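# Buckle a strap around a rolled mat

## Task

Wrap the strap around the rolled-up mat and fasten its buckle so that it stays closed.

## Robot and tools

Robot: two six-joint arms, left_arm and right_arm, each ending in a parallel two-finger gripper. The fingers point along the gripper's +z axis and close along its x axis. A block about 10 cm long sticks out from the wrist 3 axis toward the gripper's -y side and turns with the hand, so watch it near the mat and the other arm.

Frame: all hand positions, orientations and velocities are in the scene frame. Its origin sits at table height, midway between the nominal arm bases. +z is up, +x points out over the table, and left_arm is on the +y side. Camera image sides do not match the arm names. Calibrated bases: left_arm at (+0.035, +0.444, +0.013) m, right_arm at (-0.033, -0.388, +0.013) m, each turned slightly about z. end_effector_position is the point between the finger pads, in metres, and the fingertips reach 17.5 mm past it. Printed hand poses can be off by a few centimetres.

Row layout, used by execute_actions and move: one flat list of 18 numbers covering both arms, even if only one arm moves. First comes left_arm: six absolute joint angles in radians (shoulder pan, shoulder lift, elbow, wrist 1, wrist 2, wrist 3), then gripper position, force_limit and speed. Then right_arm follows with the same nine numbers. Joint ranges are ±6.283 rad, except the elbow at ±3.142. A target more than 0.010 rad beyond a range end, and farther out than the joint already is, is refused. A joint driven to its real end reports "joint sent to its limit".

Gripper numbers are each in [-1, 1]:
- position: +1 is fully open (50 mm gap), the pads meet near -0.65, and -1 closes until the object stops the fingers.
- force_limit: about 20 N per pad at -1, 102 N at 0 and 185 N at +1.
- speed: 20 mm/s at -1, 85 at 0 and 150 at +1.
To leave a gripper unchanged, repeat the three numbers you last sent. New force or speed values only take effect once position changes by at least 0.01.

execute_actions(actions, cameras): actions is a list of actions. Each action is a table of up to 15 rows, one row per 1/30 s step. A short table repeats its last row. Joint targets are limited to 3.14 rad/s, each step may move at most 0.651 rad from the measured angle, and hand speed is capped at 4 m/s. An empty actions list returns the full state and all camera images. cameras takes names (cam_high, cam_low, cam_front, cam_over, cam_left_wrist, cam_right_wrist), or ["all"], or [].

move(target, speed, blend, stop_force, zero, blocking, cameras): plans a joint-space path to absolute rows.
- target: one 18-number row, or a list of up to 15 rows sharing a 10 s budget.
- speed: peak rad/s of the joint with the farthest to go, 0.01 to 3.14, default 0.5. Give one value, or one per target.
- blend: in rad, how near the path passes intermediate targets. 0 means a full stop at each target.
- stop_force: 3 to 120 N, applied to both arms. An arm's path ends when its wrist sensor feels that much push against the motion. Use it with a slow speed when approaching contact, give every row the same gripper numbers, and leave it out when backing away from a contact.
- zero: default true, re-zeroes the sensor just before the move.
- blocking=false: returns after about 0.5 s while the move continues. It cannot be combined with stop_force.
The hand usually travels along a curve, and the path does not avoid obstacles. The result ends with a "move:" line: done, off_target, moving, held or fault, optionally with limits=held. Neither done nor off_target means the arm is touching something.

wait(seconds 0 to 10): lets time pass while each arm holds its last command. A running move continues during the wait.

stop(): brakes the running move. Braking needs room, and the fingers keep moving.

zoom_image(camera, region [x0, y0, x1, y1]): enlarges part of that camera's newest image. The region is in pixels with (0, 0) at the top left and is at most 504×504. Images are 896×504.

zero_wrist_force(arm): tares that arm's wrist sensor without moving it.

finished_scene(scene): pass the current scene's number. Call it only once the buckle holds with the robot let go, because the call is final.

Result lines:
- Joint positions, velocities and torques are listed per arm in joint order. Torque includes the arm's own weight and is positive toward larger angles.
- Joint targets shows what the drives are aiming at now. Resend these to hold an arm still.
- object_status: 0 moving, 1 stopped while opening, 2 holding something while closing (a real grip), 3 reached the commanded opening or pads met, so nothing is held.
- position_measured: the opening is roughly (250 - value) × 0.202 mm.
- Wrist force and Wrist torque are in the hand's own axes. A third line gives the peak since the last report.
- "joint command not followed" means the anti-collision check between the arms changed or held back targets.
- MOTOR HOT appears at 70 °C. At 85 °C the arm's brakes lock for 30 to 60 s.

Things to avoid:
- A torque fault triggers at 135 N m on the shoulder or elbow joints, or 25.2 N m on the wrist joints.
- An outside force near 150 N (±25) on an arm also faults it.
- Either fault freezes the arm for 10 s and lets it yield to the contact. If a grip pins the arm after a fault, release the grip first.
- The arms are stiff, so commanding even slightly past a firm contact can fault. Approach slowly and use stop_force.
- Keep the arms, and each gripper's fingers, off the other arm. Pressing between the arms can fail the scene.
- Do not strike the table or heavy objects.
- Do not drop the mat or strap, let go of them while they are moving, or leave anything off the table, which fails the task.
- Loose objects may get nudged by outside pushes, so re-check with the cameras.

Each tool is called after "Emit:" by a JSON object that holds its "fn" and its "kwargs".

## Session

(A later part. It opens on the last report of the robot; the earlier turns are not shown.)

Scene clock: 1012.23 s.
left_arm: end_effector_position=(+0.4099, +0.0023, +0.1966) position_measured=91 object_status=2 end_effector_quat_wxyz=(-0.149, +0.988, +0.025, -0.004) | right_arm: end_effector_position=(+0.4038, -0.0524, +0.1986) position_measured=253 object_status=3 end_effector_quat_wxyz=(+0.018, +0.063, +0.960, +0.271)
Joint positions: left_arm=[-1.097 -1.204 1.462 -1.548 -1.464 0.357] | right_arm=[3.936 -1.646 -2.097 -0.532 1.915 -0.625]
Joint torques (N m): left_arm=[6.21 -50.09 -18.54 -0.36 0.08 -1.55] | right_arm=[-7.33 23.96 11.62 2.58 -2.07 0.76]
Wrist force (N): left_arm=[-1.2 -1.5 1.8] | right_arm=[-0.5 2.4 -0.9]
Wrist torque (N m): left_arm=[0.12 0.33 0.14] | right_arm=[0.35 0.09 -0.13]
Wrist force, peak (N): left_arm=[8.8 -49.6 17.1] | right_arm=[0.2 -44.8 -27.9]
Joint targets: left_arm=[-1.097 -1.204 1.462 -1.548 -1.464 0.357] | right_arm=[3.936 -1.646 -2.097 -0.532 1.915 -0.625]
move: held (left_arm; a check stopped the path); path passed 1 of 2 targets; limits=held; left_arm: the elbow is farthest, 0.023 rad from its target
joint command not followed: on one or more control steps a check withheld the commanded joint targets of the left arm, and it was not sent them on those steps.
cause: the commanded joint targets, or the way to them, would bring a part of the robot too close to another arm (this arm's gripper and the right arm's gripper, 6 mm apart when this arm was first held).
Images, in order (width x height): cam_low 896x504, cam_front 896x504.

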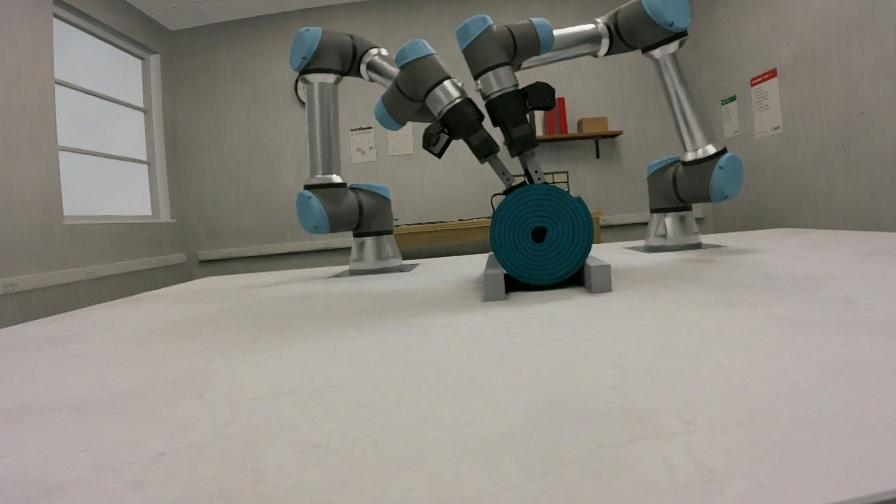

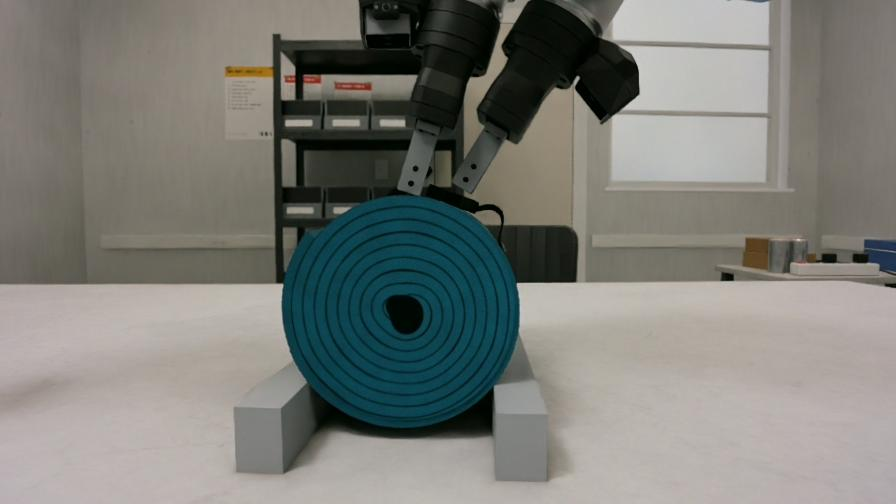

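Emit:
{"fn": "move", "kwargs": {"target": [[-1.0686,-1.2789,1.5642,-1.5786,-1.4554,0.3842,-1,0.3,-1, 3.9357,-1.646,-2.0968,-0.5317,1.9153,-0.625,-1,0.1,-1],[-0.95,-1.46,1.85,-2.1,-1.7,0.6,-1,0.3,-1, 3.6901,-1.7871,-2.2748,0.0581,2.3499,-0.6868,-1,0.1,-1],[-0.7858,-1.49,2.1577,-2.6866,-1.9848,0.70,-1,0.3,-1, 3.6901,-1.7871,-2.2748,0.0581,2.3499,-0.6868,0.95,1,0]], "speed": 0.35, "blend": 0.02, "cameras": ["cam_front","cam_over","cam_right_wrist"]}}

Emit:
{"fn": "zoom_image", "kwargs": {"camera": "cam_front", "region": [320, 130, 560, 270]}}

Emit:
{"fn": "zoom_image", "kwargs": {"camera": "cam_over", "region": [290, 80, 510, 230]}}

Emit:
{"fn": "zoom_image", "kwargs": {"camera": "cam_right_wrist", "region": [330, 150, 630, 400]}}

Scene clock: 1039.90 s.
left_arm: end_effector_position=(+0.4148, +0.0656, +0.1854) position_measured=91 object_status=2 end_effector_quat_wxyz=(+0.296, +0.955, -0.030, -0.008) | right_arm: end_effector_position=(+0.4058, -0.0971, +0.2031) position_measured=10 object_status=3 end_effector_quat_wxyz=(+0.022, +0.040, +0.877, +0.479)
Joint positions: left_arm=[-0.786 -1.49 2.158 -2.687 -1.985 0.7] | right_arm=[3.69 -1.787 -2.275 0.058 2.35 -0.687]
Joint torques (N m): left_arm=[-7.76 -18.67 -16.99 -6.08 -2.43 -2.57] | right_arm=[6.39 35.7 24.82 4.89 3.48 1.06]
Wrist force (N): left_arm=[-2.2 -1.7 0.2] | right_arm=[-1.2 1.9 -0.7]
Wrist torque (N m): left_arm=[-0.23 0.40 -0.16] | right_arm=[0.36 0.37 -0.31]
Wrist force, peak (N): left_arm=[-2.5 -2.3 0.1] | right_arm=[-0.4 3.1 -1.2]
Joint targets: left_arm=[-0.786 -1.490 2.158 -2.687 -1.985 0.700] | right_arm=[3.690 -1.787 -2.275 0.058 2.350 -0.687]
move: done
Images, in order (width x height): cam_front 896x504, cam_over 896x504, cam_right_wrist 896x504.

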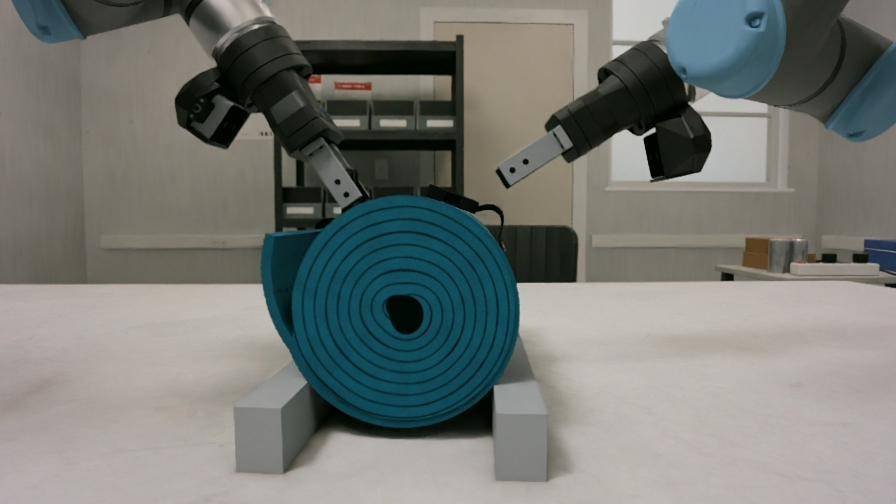

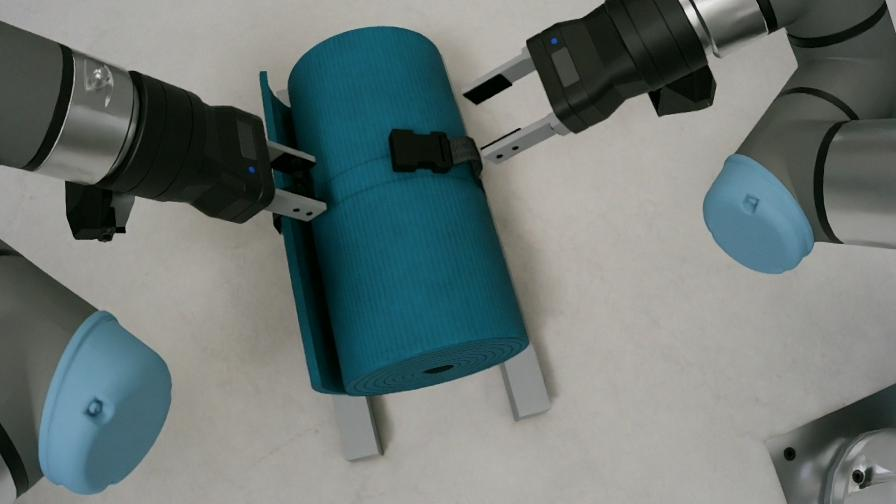

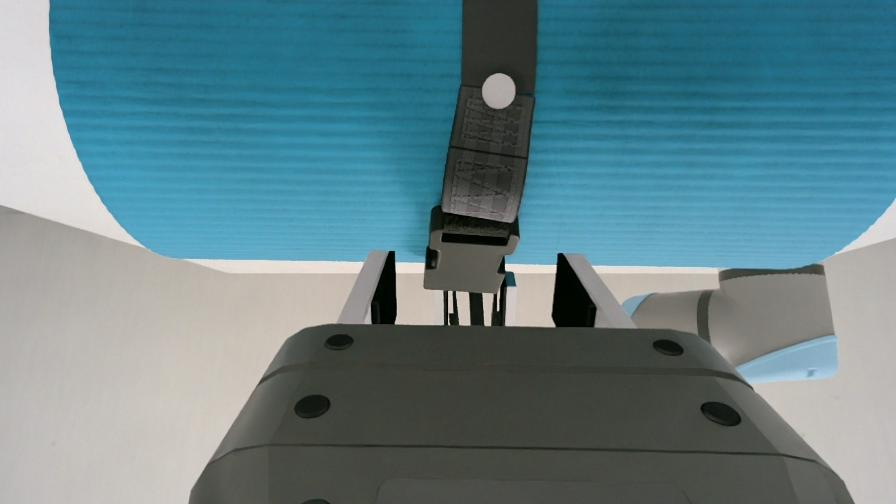

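Scaled by 2.100.

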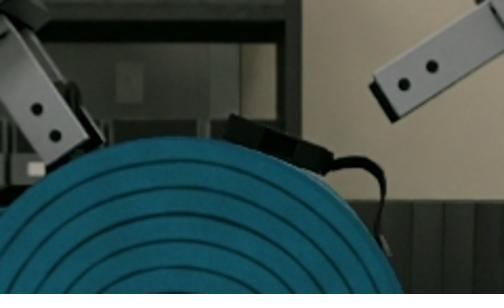

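Scaled by 2.291.

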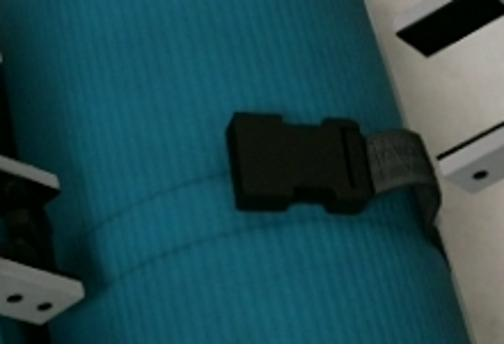

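Scaled by 1.680.

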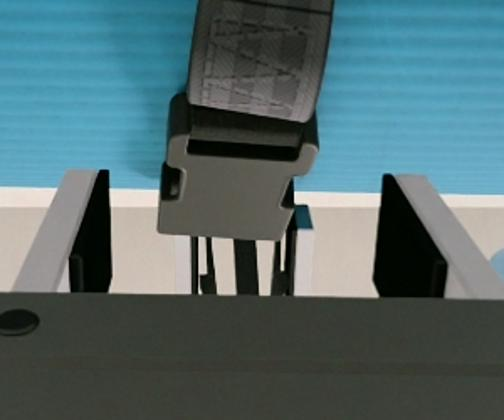

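Emit:
{"fn": "move", "kwargs": {"target": [-0.7858,-1.49,2.1577,-2.6866,-1.9848,0.70,-1,0.3,-1, 3.7845,-1.8053,-2.359,0.3107,2.1674,-0.4515,0.95,1,0], "speed": 0.3, "cameras": ["cam_right_wrist"]}}

Emit:
{"fn": "zoom_image", "kwargs": {"camera": "cam_right_wrist", "region": [330, 150, 630, 400]}}

Emit:
{"fn": "move", "kwargs": {"target": [-0.7858,-1.49,2.1577,-2.6866,-1.9848,0.70,-1,0.3,-1, 3.8284,-1.879,-2.3305,0.3747,2.1338,-0.4173,0.95,1,0], "speed": 0.08, "stop_force": 8, "cameras": ["cam_right_wrist","cam_front"]}}

Emit:
{"fn": "zoom_image", "kwargs": {"camera": "cam_right_wrist", "region": [330, 150, 630, 400]}}

Emit:
{"fn": "zoom_image", "kwargs": {"camera": "cam_front", "region": [380, 150, 560, 250]}}

Scene clock: 1060.80 s.
left_arm: end_effector_position=(+0.4148, +0.0656, +0.1854) position_measured=91 object_status=2 end_effector_quat_wxyz=(+0.296, +0.955, -0.030, -0.008) | right_arm: end_effector_position=(+0.4017, -0.0840, +0.1891) position_measured=10 object_status=3 end_effector_quat_wxyz=(+0.060, +0.111, +0.871, +0.475)
Joint positions: left_arm=[-0.786 -1.49 2.158 -2.687 -1.985 0.7] | right_arm=[3.785 -1.805 -2.359 0.311 2.167 -0.452]
Joint torques (N m): left_arm=[-7.93 -17.81 -16.45 -5.96 -2.31 -2.49] | right_arm=[-5.19 33.33 23.02 4.24 2.78 0.43]
Wrist force (N): left_arm=[-2.3 -1.5 0.3] | right_arm=[-1.4 1.9 -0.6]
Wrist torque (N m): left_arm=[-0.20 0.42 -0.16] | right_arm=[0.35 0.41 -0.33]
Wrist force, peak (N): left_arm=[-2.4 -1.7 0.2] | right_arm=[-1.7 2.4 -1.1]
Joint targets: left_arm=[-0.786 -1.490 2.158 -2.687 -1.985 0.700] | right_arm=[3.785 -1.805 -2.359 0.311 2.167 -0.452]
move: done
Images, in order (width x height): cam_right_wrist 896x504.

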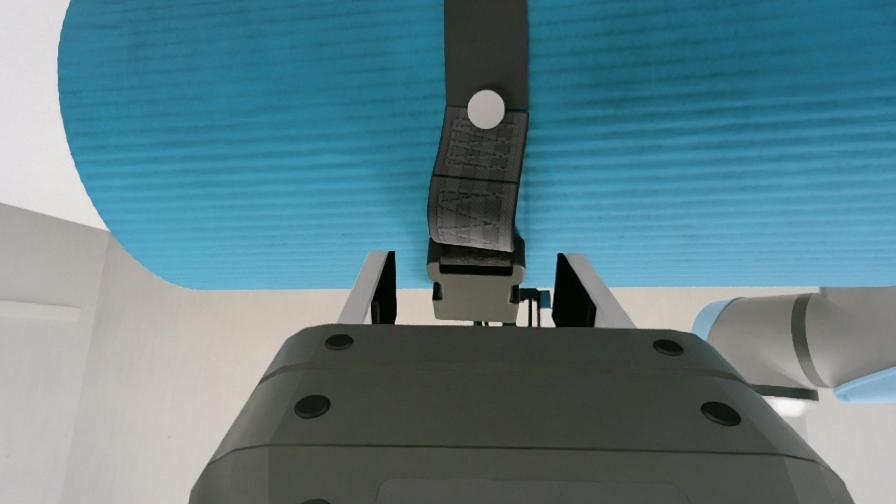

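Scaled by 1.680.

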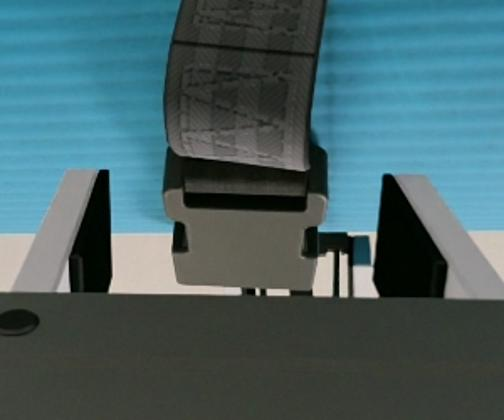

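Scene clock: 1062.37 s.
left_arm: end_effector_position=(+0.4148, +0.0656, +0.1854) position_measured=91 object_status=2 end_effector_quat_wxyz=(+0.296, +0.955, -0.030, -0.008) | right_arm: end_effector_position=(+0.4069, -0.0653, +0.1771) position_measured=10 object_status=3 end_effector_quat_wxyz=(+0.061, +0.111, +0.871, +0.475)
Joint positions: left_arm=[-0.786 -1.49 2.158 -2.687 -1.985 0.7] | right_arm=[3.818 -1.862 -2.337 0.36 2.142 -0.425]
Joint torques (N m): left_arm=[-7.58 -19.21 -16.89 -5.95 -2.38 -2.3] | right_arm=[5.02 15.13 2.77 4.44 3.31 0.9]
Wrist force (N): left_arm=[-2.2 -1.5 0.4] | right_arm=[-1.5 3.2 -4.5]
Wrist torque (N m): left_arm=[-0.21 0.40 -0.16] | right_arm=[0.37 0.48 -0.28]
Wrist force, peak (N): left_arm=[-2.3 -1.9 0.2] | right_arm=[-0.2 3.5 -31.8]
Joint targets: left_arm=[-0.786 -1.490 2.158 -2.687 -1.985 0.700] | right_arm=[3.818 -1.862 -2.337 0.360 2.142 -0.425]
move: contact (right_arm); right_arm: the shoulder lift is farthest, 0.017 rad from its target
Images, in order (width x height): cam_front 896x504, cam_right_wrist 896x504.

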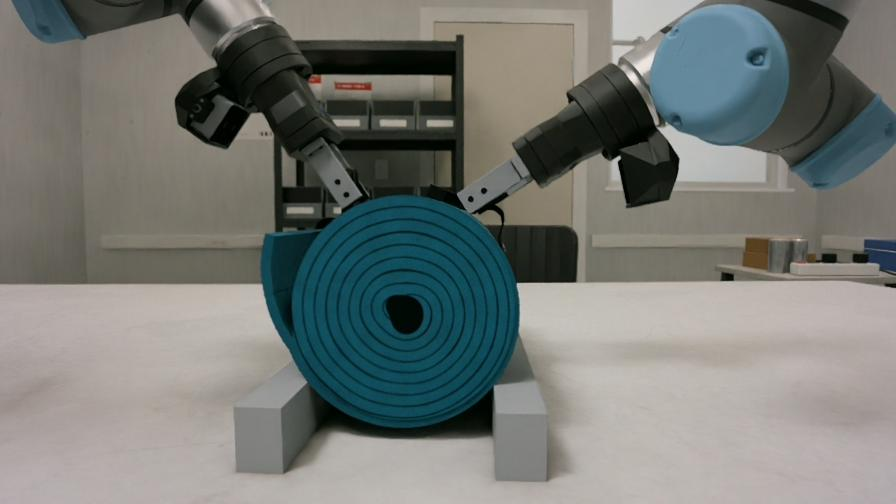

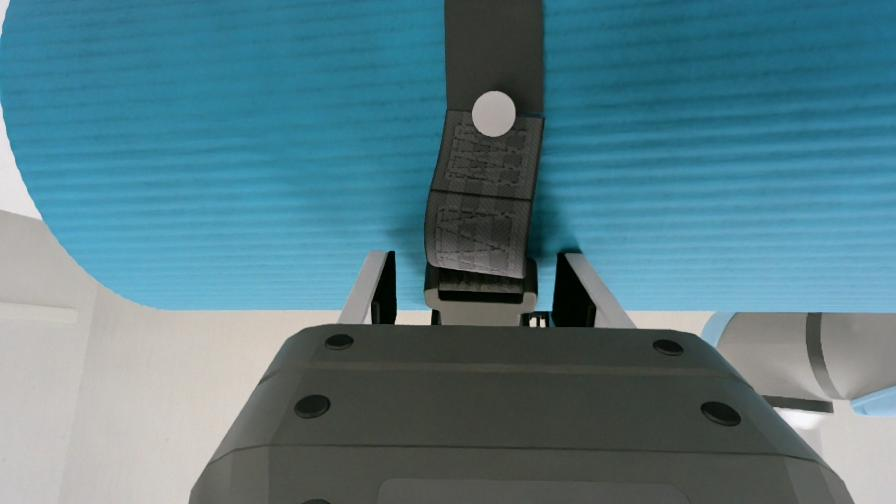

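Scaled by 1.680.

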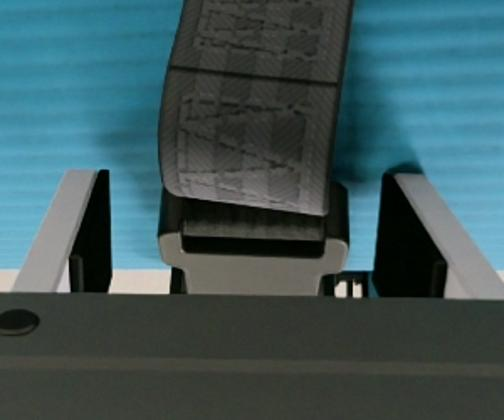

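Scaled by 2.800.

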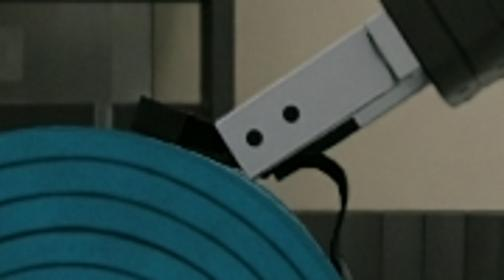

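Emit:
{"fn": "move", "kwargs": {"target": [-0.7858,-1.49,2.1577,-2.6866,-1.9848,0.70,-1,0.3,-1, 3.818,-1.859,-2.337,0.357,2.142,-0.425,-1,1,-1], "cameras": ["cam_right_wrist","cam_front","cam_over"]}}

Emit:
{"fn": "zoom_image", "kwargs": {"camera": "cam_right_wrist", "region": [330, 150, 630, 400]}}

Emit:
{"fn": "zoom_image", "kwargs": {"camera": "cam_over", "region": [340, 90, 510, 210]}}

Emit:
{"fn": "zoom_image", "kwargs": {"camera": "cam_front", "region": [380, 150, 560, 250]}}

Scene clock: 1068.87 s.
left_arm: end_effector_position=(+0.4148, +0.0656, +0.1854) position_measured=91 object_status=2 end_effector_quat_wxyz=(+0.296, +0.955, -0.030, -0.008) | right_arm: end_effector_position=(+0.4068, -0.0653, +0.1780) position_measured=95 object_status=2 end_effector_quat_wxyz=(+0.060, +0.111, +0.871, +0.476)
Joint positions: left_arm=[-0.786 -1.49 2.158 -2.687 -1.985 0.7] | right_arm=[3.818 -1.859 -2.337 0.357 2.142 -0.425]
Joint torques (N m): left_arm=[-7.47 -19.94 -16.86 -5.92 -2.34 -2.39] | right_arm=[-5.68 34.31 21.78 3.99 3.31 0.92]
Wrist force (N): left_arm=[-2.1 -1.7 0.3] | right_arm=[-1.4 1.6 -0.5]
Wrist torque (N m): left_arm=[-0.23 0.38 -0.16] | right_arm=[0.30 0.40 -0.31]
Wrist force, peak (N): left_arm=[-2.3 -1.8 0.2] | right_arm=[-1.9 3.8 -4.7]
Joint targets: left_arm=[-0.786 -1.490 2.158 -2.687 -1.985 0.700] | right_arm=[3.818 -1.859 -2.337 0.357 2.142 -0.425]
move: done
Images, in order (width x height): cam_front 896x504, cam_over 896x504, cam_right_wrist 896x504.

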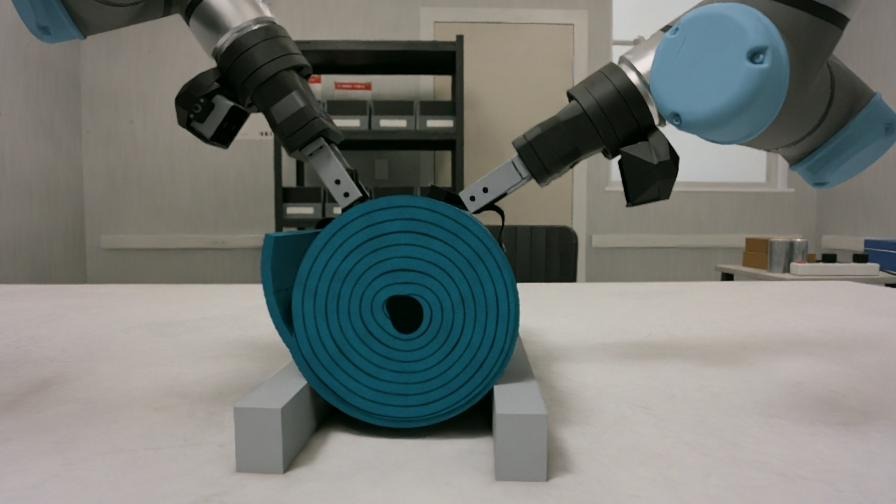

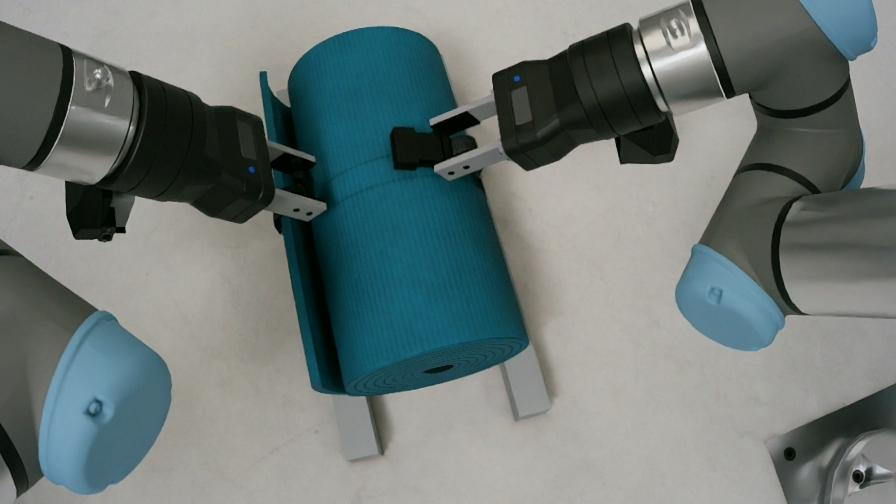

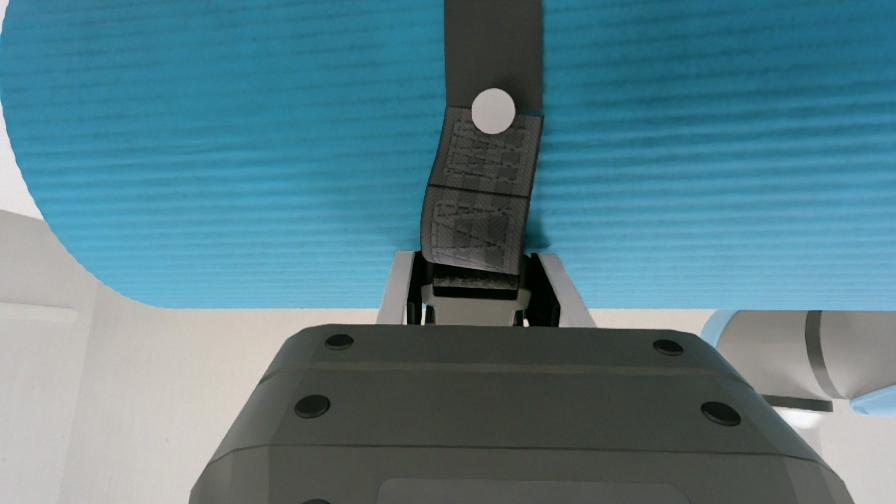

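Scaled by 1.680.

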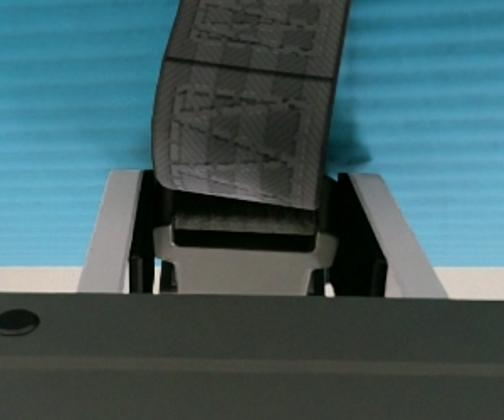

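Scaled by 2.965.

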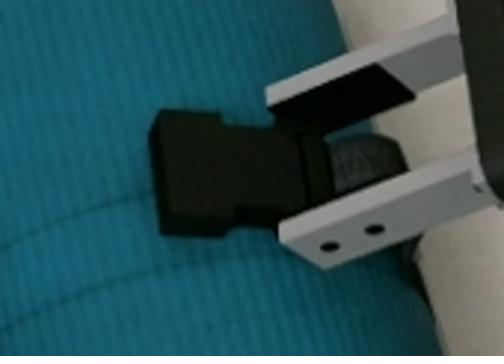

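Scaled by 2.800.

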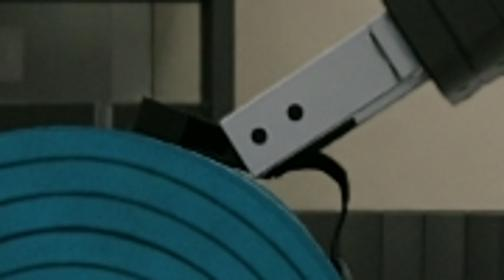

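Emit:
{"fn": "move", "kwargs": {"target": [-0.7858,-1.49,2.1577,-2.6866,-1.9848,0.70,-1,0.3,-1, 3.818,-1.859,-2.337,0.357,2.142,-0.425,0.8,1,-1]}}

Emit:
{"fn": "move", "kwargs": {"target": [[-0.7858,-1.49,2.1577,-2.6866,-1.9848,0.70,-1,0.3,-1, 3.8,-1.79,-2.36,0.28,2.15,-0.45,0.8,1,-1],[-0.7858,-1.49,2.1577,-2.6866,-1.9848,0.70,-1,0.3,-1, 3.855,-1.7829,-2.3001,0.1534,2.072,-0.4501,0.8,1,-1]], "speed": 0.1, "stop_force": 10, "cameras": ["cam_right_wrist","cam_front","cam_over"]}}

Emit:
{"fn": "zoom_image", "kwargs": {"camera": "cam_over", "region": [340, 90, 510, 210]}}

Emit:
{"fn": "zoom_image", "kwargs": {"camera": "cam_front", "region": [380, 150, 560, 250]}}

Scene clock: 1085.73 s.
left_arm: end_effector_position=(+0.4148, +0.0656, +0.1854) position_measured=91 object_status=2 end_effector_quat_wxyz=(+0.296, +0.955, -0.030, -0.008) | right_arm: end_effector_position=(+0.4068, -0.0653, +0.1781) position_measured=32 object_status=0 end_effector_quat_wxyz=(+0.060, +0.111, +0.871, +0.476)
Joint positions: left_arm=[-0.786 -1.49 2.158 -2.687 -1.985 0.7] | right_arm=[3.818 -1.859 -2.337 0.357 2.142 -0.425]
Joint torques (N m): left_arm=[-8.12 -19.01 -17.52 -5.92 -2.24 -2.18] | right_arm=[-6.02 26.71 21.89 4.95 2.89 -0.34]
Wrist force (N): left_arm=[-2.3 -1.5 0.3] | right_arm=[-1.4 1.7 -0.3]
Wrist torque (N m): left_arm=[-0.20 0.42 -0.16] | right_arm=[0.32 0.40 -0.31]
Wrist force, peak (N): left_arm=[-2.4 -1.8 0.3] | right_arm=[-1.4 1.9 -0.5]
Joint targets: left_arm=[-0.786 -1.490 2.158 -2.687 -1.985 0.700] | right_arm=[3.818 -1.859 -2.337 0.357 2.142 -0.425]
move: done

Scene clock: 1088.80 s.
left_arm: end_effector_position=(+0.4148, +0.0656, +0.1854) position_measured=91 object_status=2 end_effector_quat_wxyz=(+0.296, +0.955, -0.030, -0.008) | right_arm: end_effector_position=(+0.4086, -0.0581, +0.1829) position_measured=32 object_status=3 end_effector_quat_wxyz=(+0.055, +0.114, +0.893, +0.431)
Joint positions: left_arm=[-0.786 -1.49 2.158 -2.687 -1.985 0.7] | right_arm=[3.855 -1.783 -2.3 0.153 2.072 -0.45]
Joint torques (N m): left_arm=[-8.4 -18.89 -17.43 -5.74 -2.09 -2.2] | right_arm=[-7.17 20.88 6.04 3.39 3.3 -0.93]
Wrist force (N): left_arm=[-2.2 -1.5 0.3] | right_arm=[-1.2 2.1 -0.9]
Wrist torque (N m): left_arm=[-0.20 0.40 -0.16] | right_arm=[0.33 0.32 -0.26]
Wrist force, peak (N): left_arm=[-2.4 -1.8 0.1] | right_arm=[-1.4 2.3 -0.6]
Joint targets: left_arm=[-0.786 -1.490 2.158 -2.687 -1.985 0.700] | right_arm=[3.855 -1.783 -2.300 0.153 2.072 -0.450]
move: done
Images, in order (width x height): cam_front 896x504, cam_over 896x504, cam_right_wrist 896x504.

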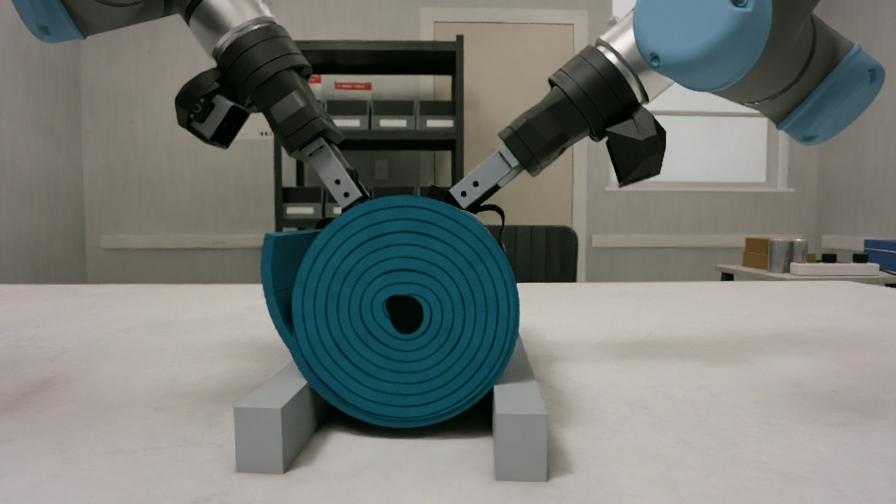

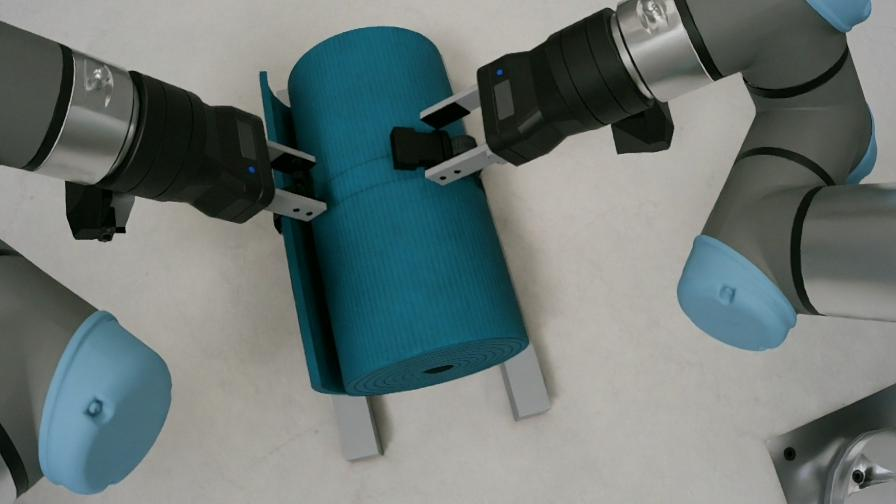

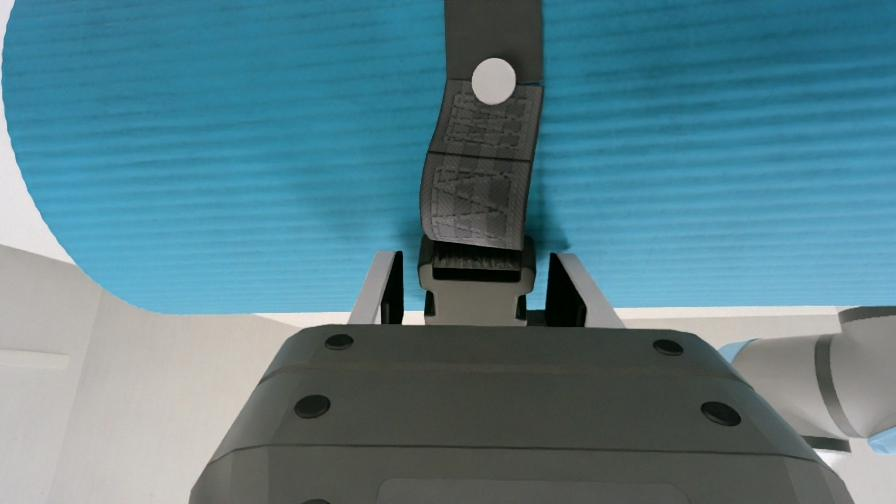

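Scaled by 2.965.

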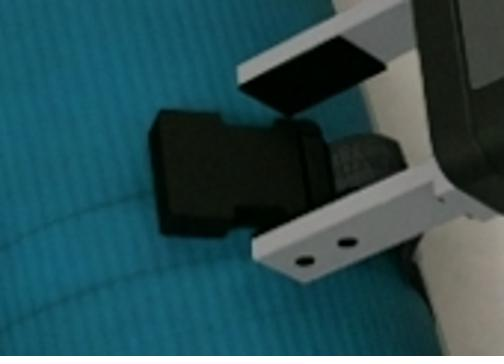

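Scaled by 2.800.

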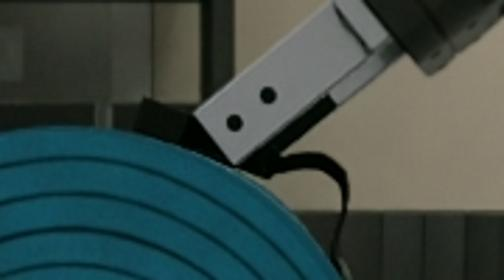

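Emit:
{"fn": "move", "kwargs": {"target": [-0.7858,-1.49,2.1577,-2.6866,-1.9848,0.70,-1,0.3,-1, 3.855,-1.7829,-2.3001,0.1534,2.072,-0.4501,-1,1,-1], "cameras": ["cam_right_wrist","cam_over"]}}

Emit:
{"fn": "zoom_image", "kwargs": {"camera": "cam_over", "region": [340, 90, 510, 210]}}

Emit:
{"fn": "zoom_image", "kwargs": {"camera": "cam_right_wrist", "region": [330, 150, 630, 400]}}

Scene clock: 1094.70 s.
left_arm: end_effector_position=(+0.4148, +0.0656, +0.1854) position_measured=91 object_status=2 end_effector_quat_wxyz=(+0.296, +0.955, -0.030, -0.008) | right_arm: end_effector_position=(+0.4086, -0.0581, +0.1828) position_measured=95 object_status=2 end_effector_quat_wxyz=(+0.055, +0.114, +0.893, +0.431)
Joint positions: left_arm=[-0.786 -1.49 2.158 -2.687 -1.985 0.7] | right_arm=[3.855 -1.783 -2.3 0.153 2.072 -0.45]
Joint torques (N m): left_arm=[-7.9 -19.56 -17.31 -5.97 -2.12 -2.16] | right_arm=[-6.74 15.1 6.02 2.51 3.29 -0.87]
Wrist force (N): left_arm=[-2.4 -1.6 0.3] | right_arm=[-1.3 1.9 -0.8]
Wrist torque (N m): left_arm=[-0.22 0.44 -0.16] | right_arm=[0.30 0.34 -0.26]
Wrist force, peak (N): left_arm=[-2.5 -1.6 0.0] | right_arm=[-1.3 2.2 -0.8]
Joint targets: left_arm=[-0.786 -1.490 2.158 -2.687 -1.985 0.700] | right_arm=[3.855 -1.783 -2.300 0.153 2.072 -0.450]
move: done
Images, in order (width x height): cam_over 896x504, cam_right_wrist 896x504.

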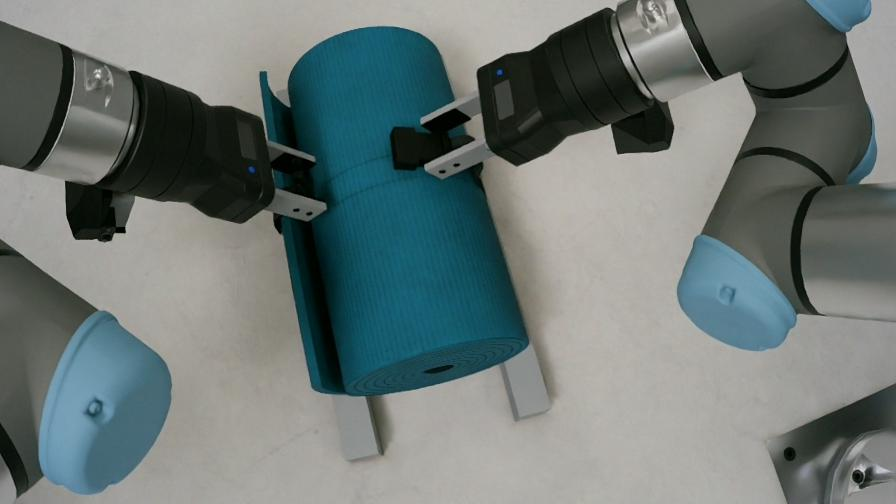

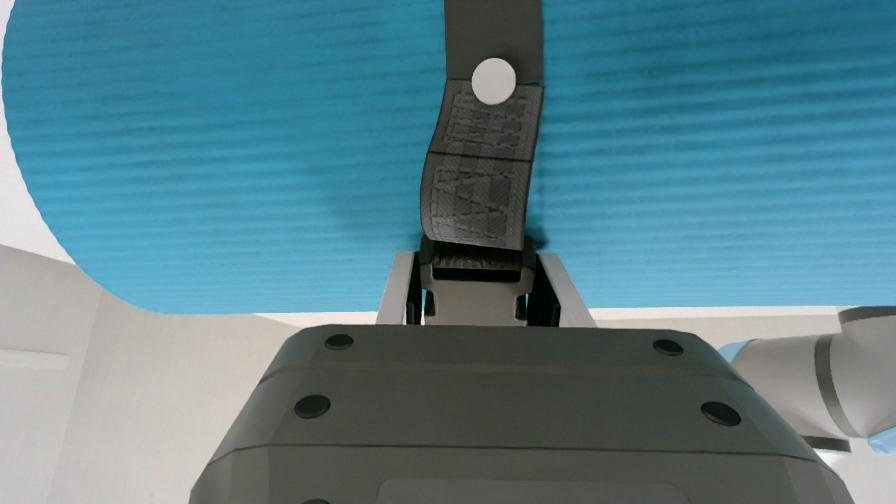

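Scaled by 2.965.

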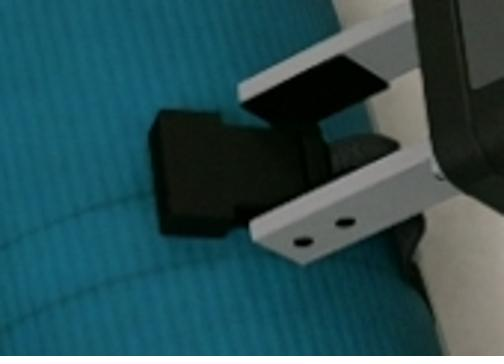

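Scaled by 1.680.

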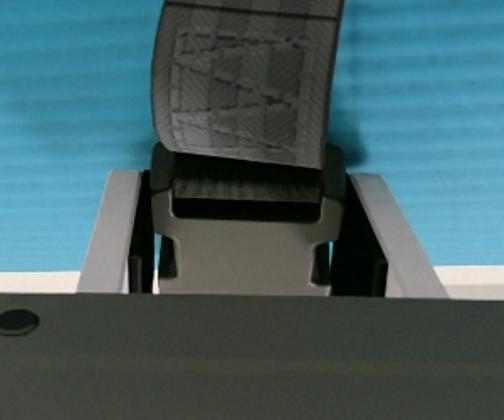

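Emit:
{"fn": "move", "kwargs": {"target": [[-0.9,-1.46,1.96,-2.3,-1.77,0.64,-1,0.3,-1, 3.88,-1.72,-2.25,0.0,2.03,-0.5,-1,1,-1],[-1.0021,-1.4307,1.7873,-1.9274,-1.5708,0.5769,-1,0.3,-1, 3.961,-1.6606,-2.0231,-0.672,1.8837,-0.6906,-1,1,-1]], "speed": 0.3, "blend": 0.03, "cameras": ["cam_front","cam_over","cam_low","cam_left_wrist","cam_right_wrist"]}}

Emit:
{"fn": "zoom_image", "kwargs": {"camera": "cam_front", "region": [350, 150, 480, 220]}}

Emit:
{"fn": "zoom_image", "kwargs": {"camera": "cam_over", "region": [310, 120, 450, 210]}}

Emit:
{"fn": "zoom_image", "kwargs": {"camera": "cam_low", "region": [500, 160, 580, 200]}}

Scene clock: 1108.77 s.
left_arm: end_effector_position=(+0.4113, +0.0516, +0.2000) position_measured=91 object_status=2 end_effector_quat_wxyz=(+0.000, +1.000, -0.030, +0.000) | right_arm: end_effector_position=(+0.4039, -0.0439, +0.2001) position_measured=95 object_status=2 end_effector_quat_wxyz=(+0.007, +0.029, +0.972, +0.233)
Joint positions: left_arm=[-1.002 -1.431 1.787 -1.927 -1.571 0.577] | right_arm=[3.961 -1.66 -2.023 -0.672 1.884 -0.691]
Joint torques (N m): left_arm=[9.52 -34.54 -17.57 -5 -1.36 2.18] | right_arm=[-5.95 17.76 13.9 3.55 3.39 1.56]
Wrist force (N): left_arm=[-1.9 0.2 -0.4] | right_arm=[-0.7 -0.1 0.6]
Wrist torque (N m): left_arm=[0.06 0.28 0.05] | right_arm=[0.30 0.06 -0.11]
Wrist force, peak (N): left_arm=[-2.7 -2.2 -0.1] | right_arm=[-1.9 3.2 -2.1]
Joint targets: left_arm=[-1.002 -1.431 1.787 -1.927 -1.571 0.577] | right_arm=[3.961 -1.661 -2.023 -0.672 1.884 -0.691]
move: done
Images, in order (width x height): cam_low 896x504, cam_front 896x504, cam_over 896x504, cam_left_wrist 896x504, cam_right_wrist 896x504.

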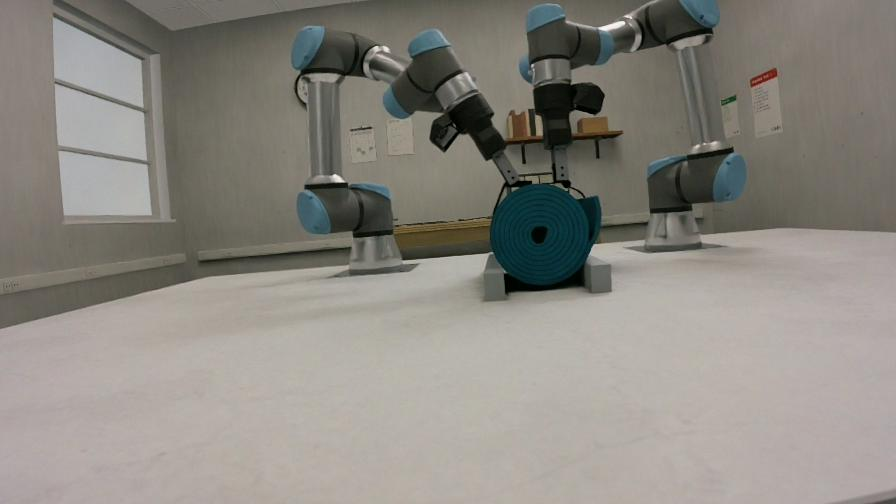

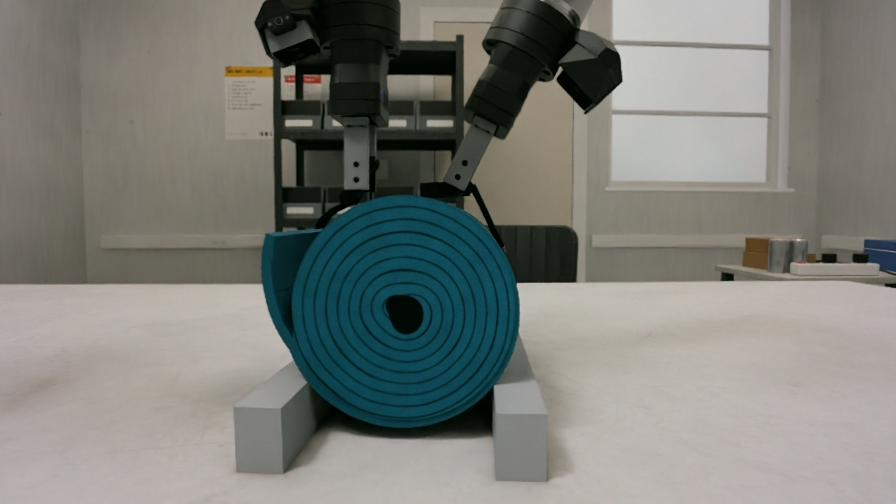

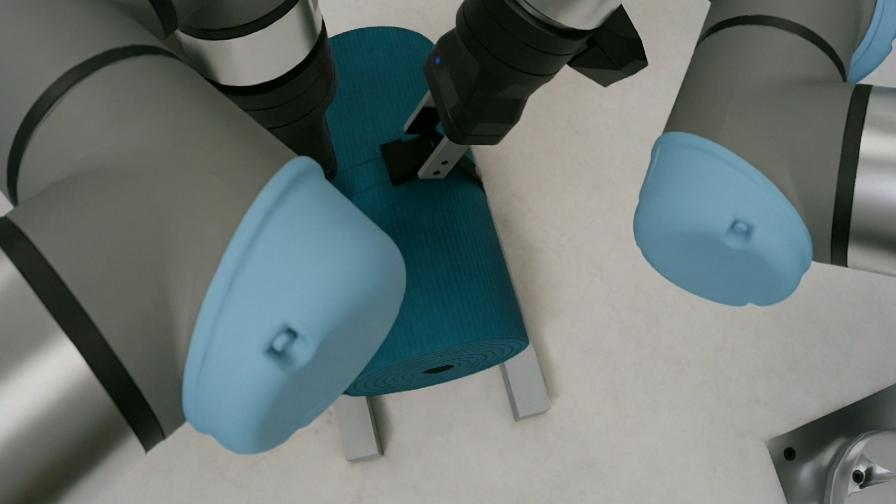

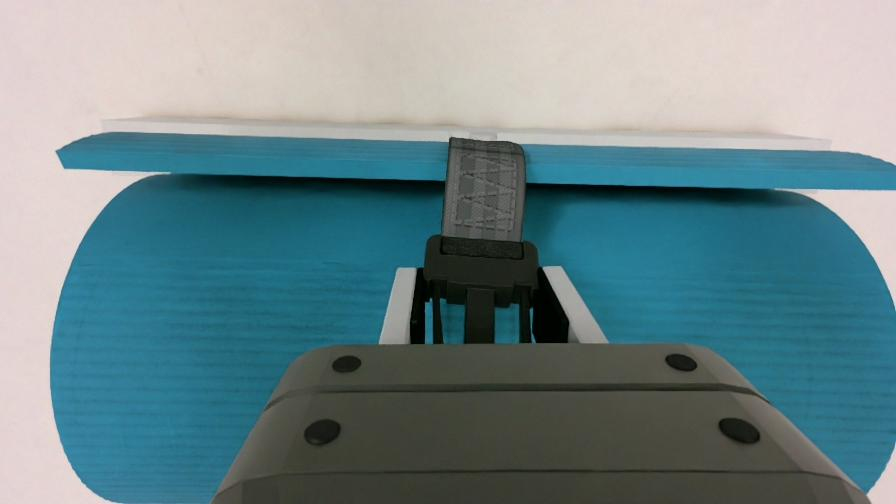

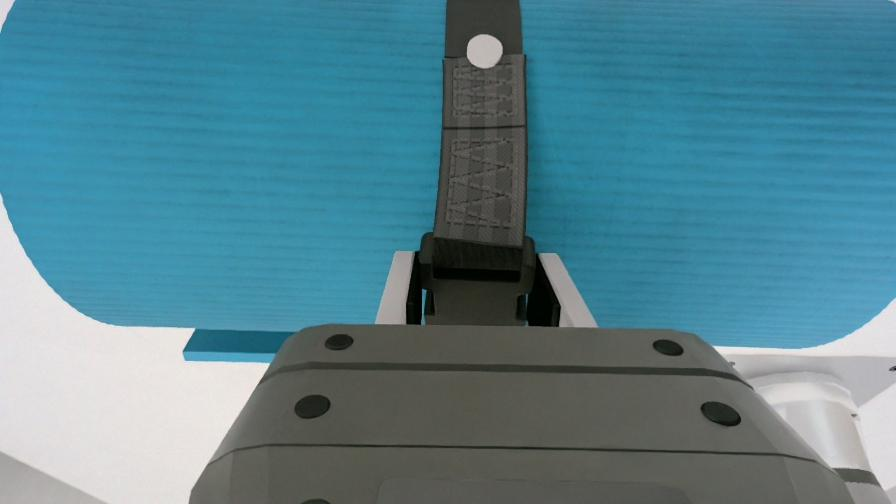

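Scaled by 3.877.

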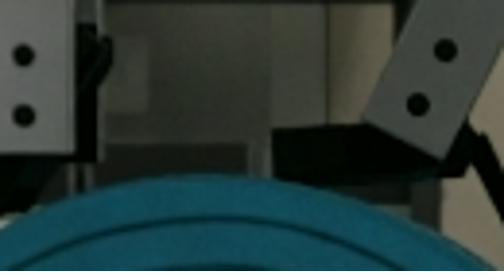

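Scaled by 3.600.

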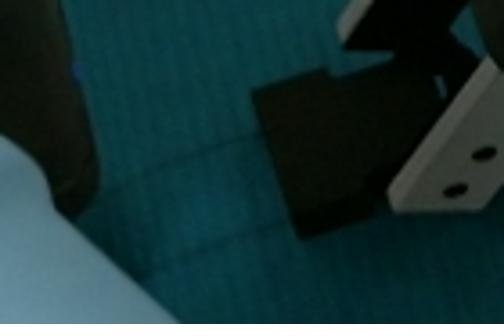

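Scaled by 6.300.

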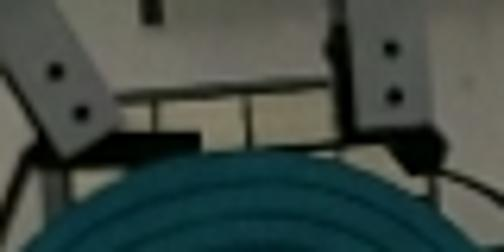

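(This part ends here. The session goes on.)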